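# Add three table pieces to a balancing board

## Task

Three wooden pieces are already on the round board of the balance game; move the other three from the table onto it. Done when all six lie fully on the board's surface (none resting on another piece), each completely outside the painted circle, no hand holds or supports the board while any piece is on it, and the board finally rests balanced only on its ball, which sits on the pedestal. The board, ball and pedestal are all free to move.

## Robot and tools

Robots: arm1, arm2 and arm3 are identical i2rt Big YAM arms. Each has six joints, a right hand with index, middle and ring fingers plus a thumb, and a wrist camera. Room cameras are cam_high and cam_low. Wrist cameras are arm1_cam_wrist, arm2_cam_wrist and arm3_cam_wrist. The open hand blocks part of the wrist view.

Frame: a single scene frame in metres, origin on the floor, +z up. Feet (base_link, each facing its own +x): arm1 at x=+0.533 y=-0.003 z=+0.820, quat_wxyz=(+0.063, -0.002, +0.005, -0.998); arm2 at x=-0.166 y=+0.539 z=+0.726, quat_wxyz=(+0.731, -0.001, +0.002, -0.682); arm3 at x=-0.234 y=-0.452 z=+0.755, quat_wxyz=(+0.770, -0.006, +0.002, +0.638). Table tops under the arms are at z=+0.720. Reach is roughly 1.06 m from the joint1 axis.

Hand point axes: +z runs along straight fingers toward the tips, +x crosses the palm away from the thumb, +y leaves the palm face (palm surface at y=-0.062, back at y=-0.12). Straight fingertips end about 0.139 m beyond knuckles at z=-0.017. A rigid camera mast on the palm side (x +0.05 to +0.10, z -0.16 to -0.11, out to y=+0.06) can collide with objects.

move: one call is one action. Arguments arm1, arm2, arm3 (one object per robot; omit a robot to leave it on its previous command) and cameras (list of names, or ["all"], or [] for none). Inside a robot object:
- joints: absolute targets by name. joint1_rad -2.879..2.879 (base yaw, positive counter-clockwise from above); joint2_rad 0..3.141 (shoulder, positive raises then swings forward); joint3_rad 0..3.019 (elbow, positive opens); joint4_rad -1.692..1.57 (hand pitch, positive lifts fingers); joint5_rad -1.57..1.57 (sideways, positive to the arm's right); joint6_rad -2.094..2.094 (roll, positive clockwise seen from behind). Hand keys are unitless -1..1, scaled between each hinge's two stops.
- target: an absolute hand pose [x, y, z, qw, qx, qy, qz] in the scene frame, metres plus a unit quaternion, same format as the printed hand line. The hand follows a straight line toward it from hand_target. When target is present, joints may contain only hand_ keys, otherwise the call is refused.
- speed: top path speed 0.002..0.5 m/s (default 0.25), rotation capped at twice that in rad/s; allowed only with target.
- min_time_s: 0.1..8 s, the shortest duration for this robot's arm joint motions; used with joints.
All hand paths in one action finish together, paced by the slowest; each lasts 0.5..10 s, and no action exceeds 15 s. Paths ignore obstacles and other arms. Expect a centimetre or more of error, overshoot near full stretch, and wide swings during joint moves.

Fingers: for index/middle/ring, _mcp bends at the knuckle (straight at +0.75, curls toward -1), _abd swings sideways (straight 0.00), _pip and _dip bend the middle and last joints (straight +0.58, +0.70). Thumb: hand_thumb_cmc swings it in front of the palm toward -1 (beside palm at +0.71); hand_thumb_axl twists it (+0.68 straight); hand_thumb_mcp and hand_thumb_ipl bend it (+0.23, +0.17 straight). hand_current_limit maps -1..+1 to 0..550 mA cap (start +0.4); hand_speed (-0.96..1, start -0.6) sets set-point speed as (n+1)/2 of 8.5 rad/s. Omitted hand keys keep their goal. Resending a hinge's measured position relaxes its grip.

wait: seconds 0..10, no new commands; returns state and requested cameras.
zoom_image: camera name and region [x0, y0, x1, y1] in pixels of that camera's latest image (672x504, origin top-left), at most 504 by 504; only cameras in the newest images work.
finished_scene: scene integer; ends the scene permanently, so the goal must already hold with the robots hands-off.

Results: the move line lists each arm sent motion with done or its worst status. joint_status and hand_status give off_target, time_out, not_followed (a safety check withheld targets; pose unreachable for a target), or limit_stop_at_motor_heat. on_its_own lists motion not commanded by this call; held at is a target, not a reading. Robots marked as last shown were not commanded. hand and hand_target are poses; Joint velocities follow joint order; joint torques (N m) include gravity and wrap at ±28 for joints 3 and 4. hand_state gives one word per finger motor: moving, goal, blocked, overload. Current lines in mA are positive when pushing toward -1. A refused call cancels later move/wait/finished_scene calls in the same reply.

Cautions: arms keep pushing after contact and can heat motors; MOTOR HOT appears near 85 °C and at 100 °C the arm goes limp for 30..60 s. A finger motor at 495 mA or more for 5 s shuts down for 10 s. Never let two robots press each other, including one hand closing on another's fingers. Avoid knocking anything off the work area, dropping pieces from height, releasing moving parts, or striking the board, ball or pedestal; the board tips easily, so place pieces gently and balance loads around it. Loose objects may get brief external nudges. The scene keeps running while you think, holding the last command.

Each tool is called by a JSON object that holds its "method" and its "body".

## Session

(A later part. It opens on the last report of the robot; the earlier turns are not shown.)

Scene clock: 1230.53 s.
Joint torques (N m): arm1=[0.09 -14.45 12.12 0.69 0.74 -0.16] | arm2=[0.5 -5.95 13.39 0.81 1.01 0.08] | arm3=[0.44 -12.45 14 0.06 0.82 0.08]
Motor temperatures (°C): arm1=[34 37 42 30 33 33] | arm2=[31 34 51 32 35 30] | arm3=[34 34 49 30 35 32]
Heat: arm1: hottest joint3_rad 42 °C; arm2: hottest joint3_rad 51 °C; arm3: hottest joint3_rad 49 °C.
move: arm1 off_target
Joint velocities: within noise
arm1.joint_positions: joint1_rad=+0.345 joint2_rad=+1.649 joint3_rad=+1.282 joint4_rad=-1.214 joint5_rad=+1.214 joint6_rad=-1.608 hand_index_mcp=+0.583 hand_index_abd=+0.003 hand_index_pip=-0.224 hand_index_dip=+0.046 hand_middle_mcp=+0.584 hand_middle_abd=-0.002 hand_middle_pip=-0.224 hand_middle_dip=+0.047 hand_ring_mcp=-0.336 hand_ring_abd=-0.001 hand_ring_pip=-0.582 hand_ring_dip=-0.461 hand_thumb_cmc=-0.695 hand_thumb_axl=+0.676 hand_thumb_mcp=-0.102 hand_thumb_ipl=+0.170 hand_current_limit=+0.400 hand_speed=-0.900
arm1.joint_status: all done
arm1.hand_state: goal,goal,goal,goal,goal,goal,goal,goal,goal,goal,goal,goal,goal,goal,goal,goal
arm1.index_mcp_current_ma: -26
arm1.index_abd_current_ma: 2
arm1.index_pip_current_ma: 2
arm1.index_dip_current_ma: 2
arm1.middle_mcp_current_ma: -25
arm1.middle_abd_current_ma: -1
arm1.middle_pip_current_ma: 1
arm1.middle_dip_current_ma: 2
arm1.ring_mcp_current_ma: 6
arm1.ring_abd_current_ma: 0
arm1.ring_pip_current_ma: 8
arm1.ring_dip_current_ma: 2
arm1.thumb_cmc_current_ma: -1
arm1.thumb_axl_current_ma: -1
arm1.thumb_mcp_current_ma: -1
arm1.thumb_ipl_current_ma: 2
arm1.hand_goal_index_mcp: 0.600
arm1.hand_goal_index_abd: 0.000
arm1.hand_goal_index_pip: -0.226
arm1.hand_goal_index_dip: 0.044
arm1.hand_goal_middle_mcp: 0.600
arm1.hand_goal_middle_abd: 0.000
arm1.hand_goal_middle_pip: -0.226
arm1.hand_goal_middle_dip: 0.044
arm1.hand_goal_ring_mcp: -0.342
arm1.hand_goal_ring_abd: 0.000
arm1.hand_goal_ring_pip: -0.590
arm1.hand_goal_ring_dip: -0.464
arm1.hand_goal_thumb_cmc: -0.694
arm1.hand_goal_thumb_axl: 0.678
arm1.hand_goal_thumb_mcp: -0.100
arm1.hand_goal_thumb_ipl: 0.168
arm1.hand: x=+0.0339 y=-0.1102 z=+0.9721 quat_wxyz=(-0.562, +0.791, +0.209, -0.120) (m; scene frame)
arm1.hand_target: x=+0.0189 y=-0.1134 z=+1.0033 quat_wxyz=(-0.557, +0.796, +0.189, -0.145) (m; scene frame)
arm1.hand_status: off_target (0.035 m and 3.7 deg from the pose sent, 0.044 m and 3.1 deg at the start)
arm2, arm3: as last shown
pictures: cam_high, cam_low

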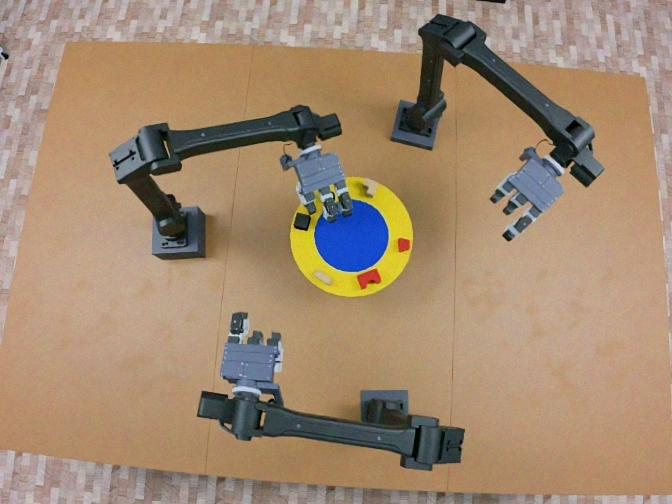

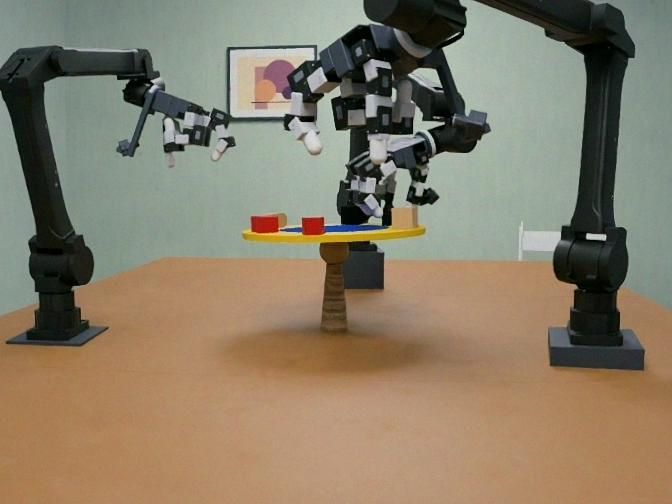

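{"method": "move", "body": {"arm1": {"target":[0.0175,-0.114,1.06,-0.5568,0.7962,0.1895,-0.1449],"speed":0.05,"joints":{"hand_index_mcp":0.74,"hand_middle_mcp":0.74,"hand_thumb_mcp":-0.04}}, "cameras": ["cam_low","cam_high"]}}

{"method": "move", "body": {"arm1": {"joints":{"joint1_rad":0.75},"min_time_s":2}, "cameras": ["cam_low","cam_high"]}}

{"method": "zoom_image", "body": {"camera": "cam_high", "region": [270, 160, 430, 310]}}

{"method": "zoom_image", "body": {"camera": "cam_high", "region": [320, 180, 356, 210]}}

{"method": "zoom_image", "body": {"camera": "cam_low", "region": [230, 180, 440, 340]}}

Scene clock: 1239.77 s.
Joint torques (N m): arm1=[0.21 -14.21 12.7 0.35 0.77 -0.07] | arm2=[0.38 -6.3 13.39 0.76 1.01 0.08] | arm3=[0.38 -12.45 14 0.05 0.82 0.07]
Motor temperatures (°C): arm1=[34 36 43 30 33 33] | arm2=[31 34 51 32 35 30] | arm3=[34 34 49 30 35 32]
Heat: arm1: hottest joint3_rad 43 °C; arm2: hottest joint3_rad 51 °C; arm3: hottest joint3_rad 49 °C.
move: arm1 off_target
Joint velocities: within noise
arm1.joint_positions: joint1_rad=+0.344 joint2_rad=+1.613 joint3_rad=+1.391 joint4_rad=-1.345 joint5_rad=+1.214 joint6_rad=-1.618 hand_index_mcp=+0.722 hand_index_abd=+0.003 hand_index_pip=-0.224 hand_index_dip=+0.046 hand_middle_mcp=+0.723 hand_middle_abd=-0.002 hand_middle_pip=-0.224 hand_middle_dip=+0.047 hand_ring_mcp=-0.336 hand_ring_abd=-0.001 hand_ring_pip=-0.582 hand_ring_dip=-0.461 hand_thumb_cmc=-0.695 hand_thumb_axl=+0.676 hand_thumb_mcp=-0.042 hand_thumb_ipl=+0.170 hand_current_limit=+0.400 hand_speed=-0.900
arm1.joint_status: all done
arm1.hand_state: goal,goal,goal,goal,goal,goal,goal,goal,goal,goal,goal,goal,goal,goal,goal,goal
arm1.index_mcp_current_ma: -30
arm1.index_abd_current_ma: 2
arm1.index_pip_current_ma: 1
arm1.index_dip_current_ma: 2
arm1.middle_mcp_current_ma: -28
arm1.middle_abd_current_ma: -1
arm1.middle_pip_current_ma: 1
arm1.middle_dip_current_ma: 2
arm1.ring_mcp_current_ma: 6
arm1.ring_abd_current_ma: 0
arm1.ring_pip_current_ma: 8
arm1.ring_dip_current_ma: 2
arm1.thumb_cmc_current_ma: -1
arm1.thumb_axl_current_ma: -1
arm1.thumb_mcp_current_ma: -2
arm1.thumb_ipl_current_ma: 2
arm1.hand_goal_index_mcp: 0.740
arm1.hand_goal_index_abd: 0.000
arm1.hand_goal_index_pip: -0.226
arm1.hand_goal_index_dip: 0.044
arm1.hand_goal_middle_mcp: 0.740
arm1.hand_goal_middle_abd: 0.000
arm1.hand_goal_middle_pip: -0.226
arm1.hand_goal_middle_dip: 0.044
arm1.hand_goal_ring_mcp: -0.342
arm1.hand_goal_ring_abd: 0.000
arm1.hand_goal_ring_pip: -0.590
arm1.hand_goal_ring_dip: -0.464
arm1.hand_goal_thumb_cmc: -0.694
arm1.hand_goal_thumb_axl: 0.678
arm1.hand_goal_thumb_mcp: -0.040
arm1.hand_goal_thumb_ipl: 0.168
arm1.hand: x=+0.0300 y=-0.1125 z=+1.0286 quat_wxyz=(-0.561, +0.791, +0.208, -0.123) (m; scene frame)
arm1.hand_target: x=+0.0189 y=-0.1134 z=+1.0599 quat_wxyz=(-0.557, +0.796, +0.189, -0.145) (m; scene frame)
arm1.hand_status: off_target (0.034 m and 3.4 deg from the pose sent, 0.090 m and 3.7 deg at the start)
arm2, arm3: as last shown
pictures: cam_high, cam_low

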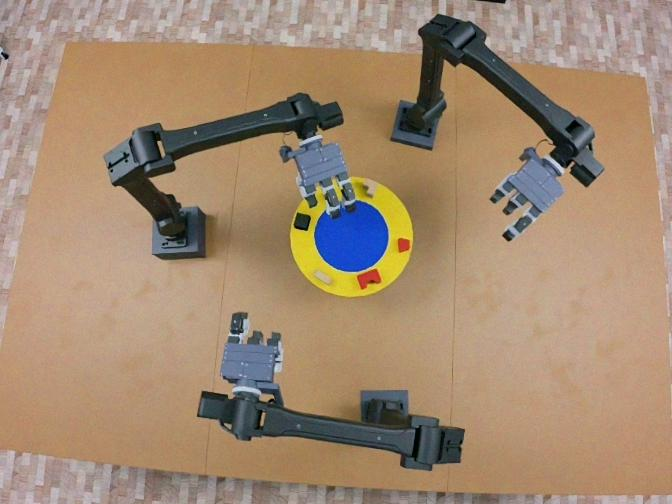

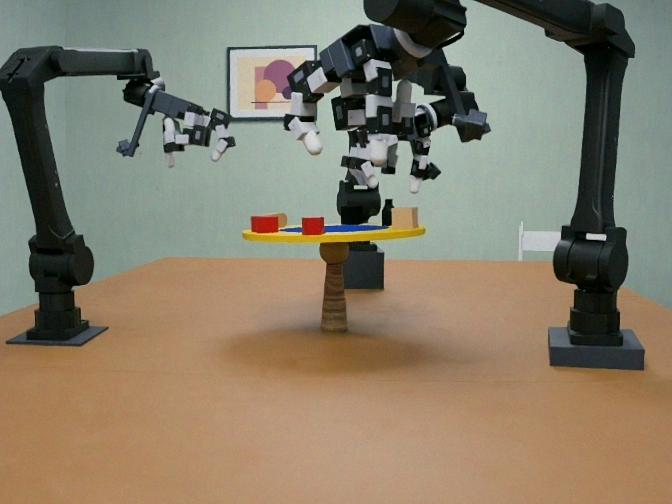

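Scene clock: 1242.20 s.
Joint torques (N m): arm1=[1.14 -13.98 12.68 0.39 0.77 -0.06] | arm2=[0.79 -6.36 13.37 0.72 1.02 0.05] | arm3=[0.38 -12.4 14 0.06 0.82 0.08]
Motor temperatures (°C): arm1=[34 36 43 30 33 33] | arm2=[31 34 51 32 35 30] | arm3=[34 34 49 30 35 32]
Heat: arm1: hottest joint3_rad 43 °C; arm2: hottest joint3_rad 51 °C; arm3: hottest joint3_rad 49 °C.
move: arm1 done
Joint velocities: within noise
arm1.joint_positions: joint1_rad=+0.744 joint2_rad=+1.613 joint3_rad=+1.391 joint4_rad=-1.346 joint5_rad=+1.214 joint6_rad=-1.618 hand_index_mcp=+0.722 hand_index_abd=+0.003 hand_index_pip=-0.224 hand_index_dip=+0.046 hand_middle_mcp=+0.723 hand_middle_abd=-0.002 hand_middle_pip=-0.224 hand_middle_dip=+0.047 hand_ring_mcp=-0.336 hand_ring_abd=-0.001 hand_ring_pip=-0.582 hand_ring_dip=-0.461 hand_thumb_cmc=-0.695 hand_thumb_axl=+0.676 hand_thumb_mcp=-0.042 hand_thumb_ipl=+0.170 hand_current_limit=+0.400 hand_speed=-0.900
arm1.joint_status: all done
arm1.hand_state: goal,goal,goal,goal,goal,goal,goal,goal,goal,goal,goal,goal,goal,goal,goal,goal
arm1.index_mcp_current_ma: -29
arm1.index_abd_current_ma: 2
arm1.index_pip_current_ma: 1
arm1.index_dip_current_ma: 2
arm1.middle_mcp_current_ma: -28
arm1.middle_abd_current_ma: -1
arm1.middle_pip_current_ma: 1
arm1.middle_dip_current_ma: 2
arm1.ring_mcp_current_ma: 6
arm1.ring_abd_current_ma: 0
arm1.ring_pip_current_ma: 8
arm1.ring_dip_current_ma: 2
arm1.thumb_cmc_current_ma: -1
arm1.thumb_axl_current_ma: -1
arm1.thumb_mcp_current_ma: -1
arm1.thumb_ipl_current_ma: 2
arm1.hand_goal_index_mcp: 0.740
arm1.hand_goal_index_abd: 0.000
arm1.hand_goal_index_pip: -0.226
arm1.hand_goal_index_dip: 0.044
arm1.hand_goal_middle_mcp: 0.740
arm1.hand_goal_middle_abd: 0.000
arm1.hand_goal_middle_pip: -0.226
arm1.hand_goal_middle_dip: 0.044
arm1.hand_goal_ring_mcp: -0.342
arm1.hand_goal_ring_abd: 0.000
arm1.hand_goal_ring_pip: -0.590
arm1.hand_goal_ring_dip: -0.464
arm1.hand_goal_thumb_cmc: -0.694
arm1.hand_goal_thumb_axl: 0.678
arm1.hand_goal_thumb_mcp: -0.040
arm1.hand_goal_thumb_ipl: 0.168
arm1.hand: x=+0.1116 y=-0.3000 z=+1.0264 quat_wxyz=(-0.526, +0.734, +0.363, -0.230) (m; scene frame)
arm1.hand_target: x=+0.1059 y=-0.3116 z=+1.0576 quat_wxyz=(-0.515, +0.739, +0.350, -0.255) (m; scene frame)
arm1.hand_status: not commanded
arm2, arm3: as last shown
pictures: cam_high, cam_low

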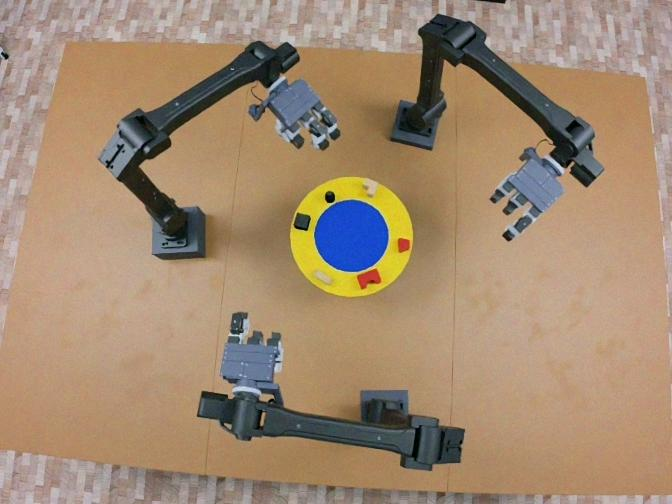

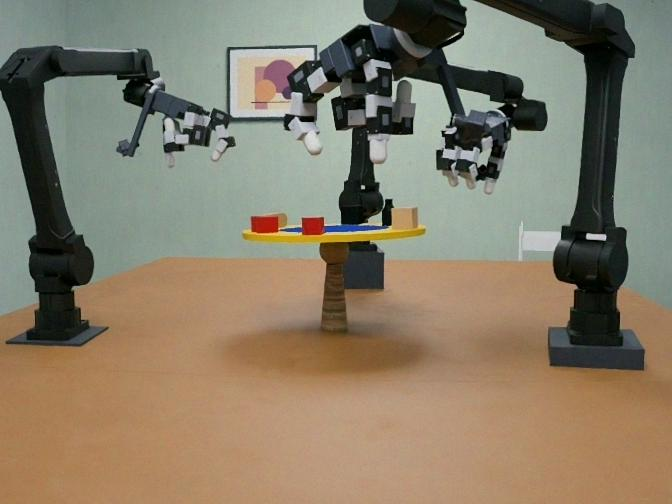

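Scaled by 3.150 from the camera's 672x504 image, which has a finer 960x720 frame.

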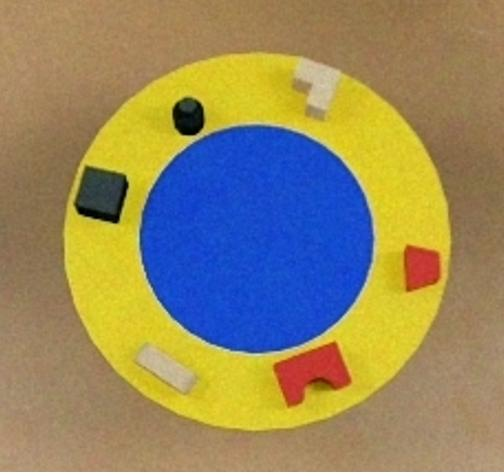

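Scaled by 14.000 from the camera's 672x504 image, which has a finer 960x720 frame.

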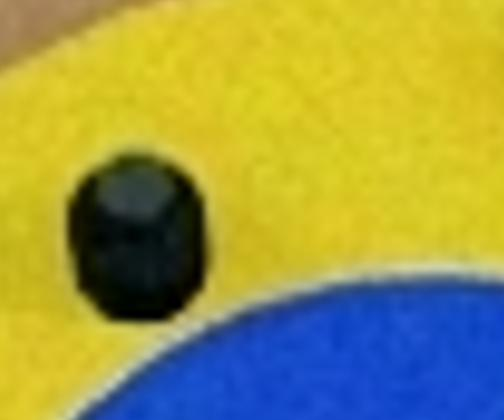

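Scaled by 2.400 from the camera's 672x504 image, which has a finer 960x720 frame.

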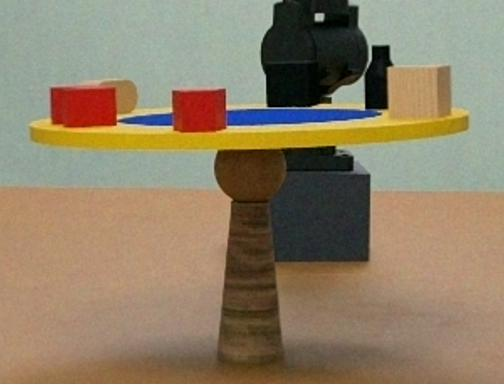

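{"method": "wait", "body": {"seconds": 1, "cameras": ["cam_high","cam_low"]}}

{"method": "zoom_image", "body": {"camera": "cam_high", "region": [316, 184, 346, 214]}}

{"method": "zoom_image", "body": {"camera": "cam_high", "region": [350, 170, 390, 210]}}

Scene clock: 1254.43 s.
Joint torques (N m): arm1=[1.2 -14.39 12.67 0.38 0.76 -0.07] | arm2=[0.79 -6.01 13.39 0.75 1.02 0.07] | arm3=[0.38 -12.45 14 0.06 0.81 0.08]
Motor temperatures (°C): arm1=[34 36 43 30 33 33] | arm2=[31 34 51 32 35 30] | arm3=[34 34 50 30 35 32]
Heat: arm1: hottest joint3_rad 43 °C; arm2: hottest joint3_rad 51 °C; arm3: hottest joint3_rad 50 °C.
Joint velocities: within noise
arm1.joint_positions: joint1_rad=+0.744 joint2_rad=+1.613 joint3_rad=+1.391 joint4_rad=-1.346 joint5_rad=+1.214 joint6_rad=-1.618 hand_index_mcp=+0.722 hand_index_abd=+0.003 hand_index_pip=-0.224 hand_index_dip=+0.046 hand_middle_mcp=+0.723 hand_middle_abd=-0.002 hand_middle_pip=-0.224 hand_middle_dip=+0.047 hand_ring_mcp=-0.336 hand_ring_abd=-0.001 hand_ring_pip=-0.582 hand_ring_dip=-0.461 hand_thumb_cmc=-0.695 hand_thumb_axl=+0.676 hand_thumb_mcp=-0.042 hand_thumb_ipl=+0.170 hand_current_limit=+0.400 hand_speed=-0.900
arm1.joint_status: all done
arm1.hand_state: goal,goal,goal,goal,goal,goal,goal,goal,goal,goal,goal,goal,goal,goal,goal,goal
arm1.index_mcp_current_ma: -29
arm1.index_abd_current_ma: 2
arm1.index_pip_current_ma: 1
arm1.index_dip_current_ma: 2
arm1.middle_mcp_current_ma: -28
arm1.middle_abd_current_ma: -1
arm1.middle_pip_current_ma: 1
arm1.middle_dip_current_ma: 2
arm1.ring_mcp_current_ma: 6
arm1.ring_abd_current_ma: 0
arm1.ring_pip_current_ma: 8
arm1.ring_dip_current_ma: 2
arm1.thumb_cmc_current_ma: -1
arm1.thumb_axl_current_ma: -1
arm1.thumb_mcp_current_ma: -1
arm1.thumb_ipl_current_ma: 2
arm1.hand_goal_index_mcp: 0.740
arm1.hand_goal_index_abd: 0.000
arm1.hand_goal_index_pip: -0.226
arm1.hand_goal_index_dip: 0.044
arm1.hand_goal_middle_mcp: 0.740
arm1.hand_goal_middle_abd: 0.000
arm1.hand_goal_middle_pip: -0.226
arm1.hand_goal_middle_dip: 0.044
arm1.hand_goal_ring_mcp: -0.342
arm1.hand_goal_ring_abd: 0.000
arm1.hand_goal_ring_pip: -0.590
arm1.hand_goal_ring_dip: -0.464
arm1.hand_goal_thumb_cmc: -0.694
arm1.hand_goal_thumb_axl: 0.678
arm1.hand_goal_thumb_mcp: -0.040
arm1.hand_goal_thumb_ipl: 0.168
arm1.hand: x=+0.1116 y=-0.3000 z=+1.0264 quat_wxyz=(-0.526, +0.734, +0.363, -0.230) (m; scene frame)
arm1.hand_target: x=+0.1059 y=-0.3116 z=+1.0576 quat_wxyz=(-0.515, +0.739, +0.350, -0.255) (m; scene frame)
arm1.hand_status: not commanded
arm2.joint_positions: joint1_rad=+1.390 joint2_rad=+1.230 joint3_rad=+1.377 joint4_rad=-1.433 joint5_rad=+1.199 joint6_rad=-1.894 hand_index_mcp=+0.702 hand_index_abd=+0.000 hand_index_pip=-0.224 hand_index_dip=+0.048 hand_middle_mcp=-0.336 hand_middle_abd=+0.000 hand_middle_pip=-0.584 hand_middle_dip=-0.461 hand_ring_mcp=-0.336 hand_ring_abd=-0.001 hand_ring_pip=-0.584 hand_ring_dip=-0.461 hand_thumb_cmc=-0.499 hand_thumb_axl=+0.680 hand_thumb_mcp=-0.022 hand_thumb_ipl=+0.170 hand_current_limit=+0.400 hand_speed=-0.600
arm2.joint_status: not commanded
arm2.hand_state: goal,goal,goal,goal,goal,goal,goal,goal,goal,goal,goal,goal,goal,goal,goal,goal
arm2.index_mcp_current_ma: -6
arm2.index_abd_current_ma: 0
arm2.index_pip_current_ma: 0
arm2.index_dip_current_ma: 0
arm2.middle_mcp_current_ma: 1
arm2.middle_abd_current_ma: 0
arm2.middle_pip_current_ma: 1
arm2.middle_dip_current_ma: 0
arm2.ring_mcp_current_ma: 1
arm2.ring_abd_current_ma: 0
arm2.ring_pip_current_ma: 1
arm2.ring_dip_current_ma: 0
arm2.thumb_cmc_current_ma: 0
arm2.thumb_axl_current_ma: 0
arm2.thumb_mcp_current_ma: 0
arm2.thumb_ipl_current_ma: 0
arm2.hand_goal_index_mcp: 0.720
arm2.hand_goal_index_abd: 0.000
arm2.hand_goal_index_pip: -0.226
arm2.hand_goal_index_dip: 0.044
arm2.hand_goal_middle_mcp: -0.342
arm2.hand_goal_middle_abd: 0.000
arm2.hand_goal_middle_pip: -0.590
arm2.hand_goal_middle_dip: -0.464
arm2.hand_goal_ring_mcp: -0.342
arm2.hand_goal_ring_abd: 0.000
arm2.hand_goal_ring_pip: -0.590
arm2.hand_goal_ring_dip: -0.464
arm2.hand_goal_thumb_cmc: -0.500
arm2.hand_goal_thumb_axl: 0.678
arm2.hand_goal_thumb_mcp: -0.020
arm2.hand_goal_thumb_ipl: 0.168
arm2.hand: x=+0.2118 y=+0.3651 z=+1.0786 quat_wxyz=(-0.008, -0.008, +0.822, -0.569) (m; scene frame)
arm2.hand_target: x=+0.2237 y=+0.3676 z=+1.0994 quat_wxyz=(+0.013, +0.003, +0.820, -0.571) (m; scene frame)
arm2.hand_status: not commanded
arm3.joint_positions: joint1_rad=+0.996 joint2_rad=+1.421 joint3_rad=+1.495 joint4_rad=-1.535 joint5_rad=+1.214 joint6_rad=-1.737 hand_index_mcp=+0.703 hand_index_abd=+0.000 hand_index_pip=-0.224 hand_index_dip=+0.047 hand_middle_mcp=-0.336 hand_middle_abd=+0.000 hand_middle_pip=-0.583 hand_middle_dip=-0.461 hand_ring_mcp=-0.336 hand_ring_abd=+0.000 hand_ring_pip=-0.584 hand_ring_dip=-0.461 hand_thumb_cmc=-0.504 hand_thumb_axl=+0.676 hand_thumb_mcp=-0.002 hand_thumb_ipl=+0.170 hand_current_limit=+0.400 hand_speed=-0.600
arm3.joint_status: not commanded
arm3.hand_state: goal,goal,goal,goal,goal,goal,goal,goal,goal,goal,goal,goal,goal,goal,goal,goal
arm3.index_mcp_current_ma: -39
arm3.index_abd_current_ma: 0
arm3.index_pip_current_ma: 2
arm3.index_dip_current_ma: 4
arm3.middle_mcp_current_ma: 9
arm3.middle_abd_current_ma: 0
arm3.middle_pip_current_ma: 10
arm3.middle_dip_current_ma: 3
arm3.ring_mcp_current_ma: 11
arm3.ring_abd_current_ma: 0
arm3.ring_pip_current_ma: 9
arm3.ring_dip_current_ma: 3
arm3.thumb_cmc_current_ma: -5
arm3.thumb_axl_current_ma: -3
arm3.thumb_mcp_current_ma: -3
arm3.thumb_ipl_current_ma: 4
arm3.hand_goal_index_mcp: 0.720
arm3.hand_goal_index_abd: 0.000
arm3.hand_goal_index_pip: -0.226
arm3.hand_goal_index_dip: 0.044
arm3.hand_goal_middle_mcp: -0.342
arm3.hand_goal_middle_abd: 0.000
arm3.hand_goal_middle_pip: -0.590
arm3.hand_goal_middle_dip: -0.464
arm3.hand_goal_ring_mcp: -0.342
arm3.hand_goal_ring_abd: 0.000
arm3.hand_goal_ring_pip: -0.590
arm3.hand_goal_ring_dip: -0.464
arm3.hand_goal_thumb_cmc: -0.500
arm3.hand_goal_thumb_axl: 0.678
arm3.hand_goal_thumb_mcp: 0.000
arm3.hand_goal_thumb_ipl: 0.168
arm3.hand: x=-0.4662 y=-0.0449 z=+1.0780 quat_wxyz=(+0.525, -0.778, +0.268, -0.218) (m; scene frame)
arm3.hand_target: x=-0.4738 y=-0.0395 z=+1.0991 quat_wxyz=(+0.534, -0.772, +0.282, -0.198) (m; scene frame)
arm3.hand_status: not commanded
wait: 1.00 s; at rest from the start
pictures: cam_high, cam_low

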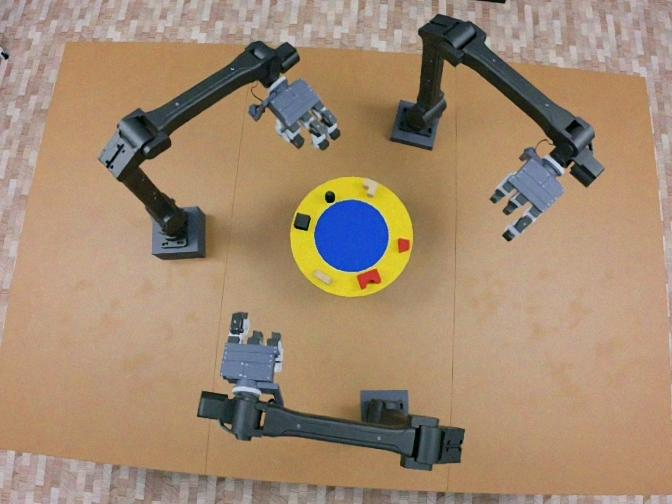

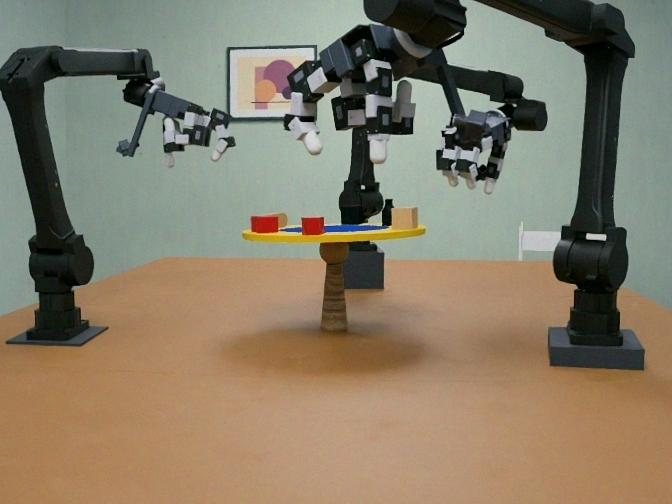

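Scaled by 16.800 from the camera's 672x504 image, which has a finer 960x720 frame.

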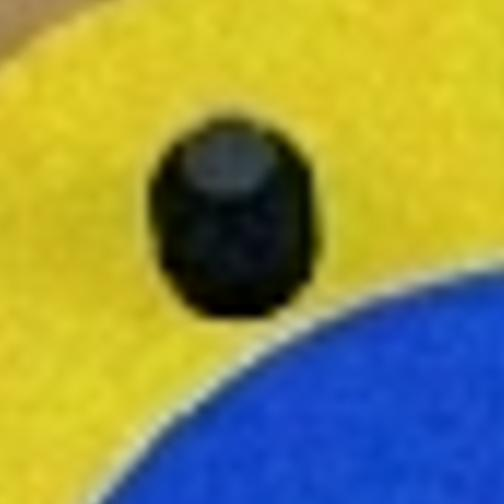

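Scaled by 12.600 from the camera's 672x504 image, which has a finer 960x720 frame.

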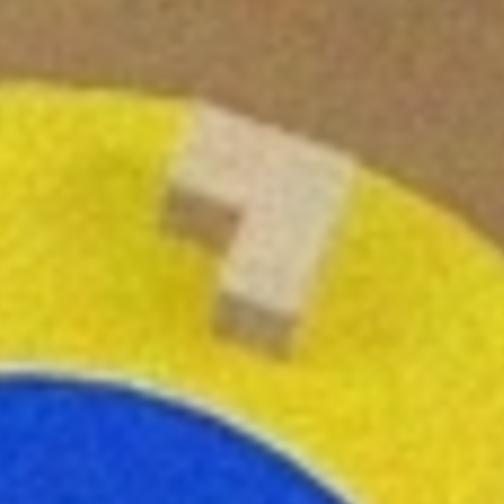

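{"method": "finished_scene", "body": {"scene": 1}}

The scene is finished: the task was done.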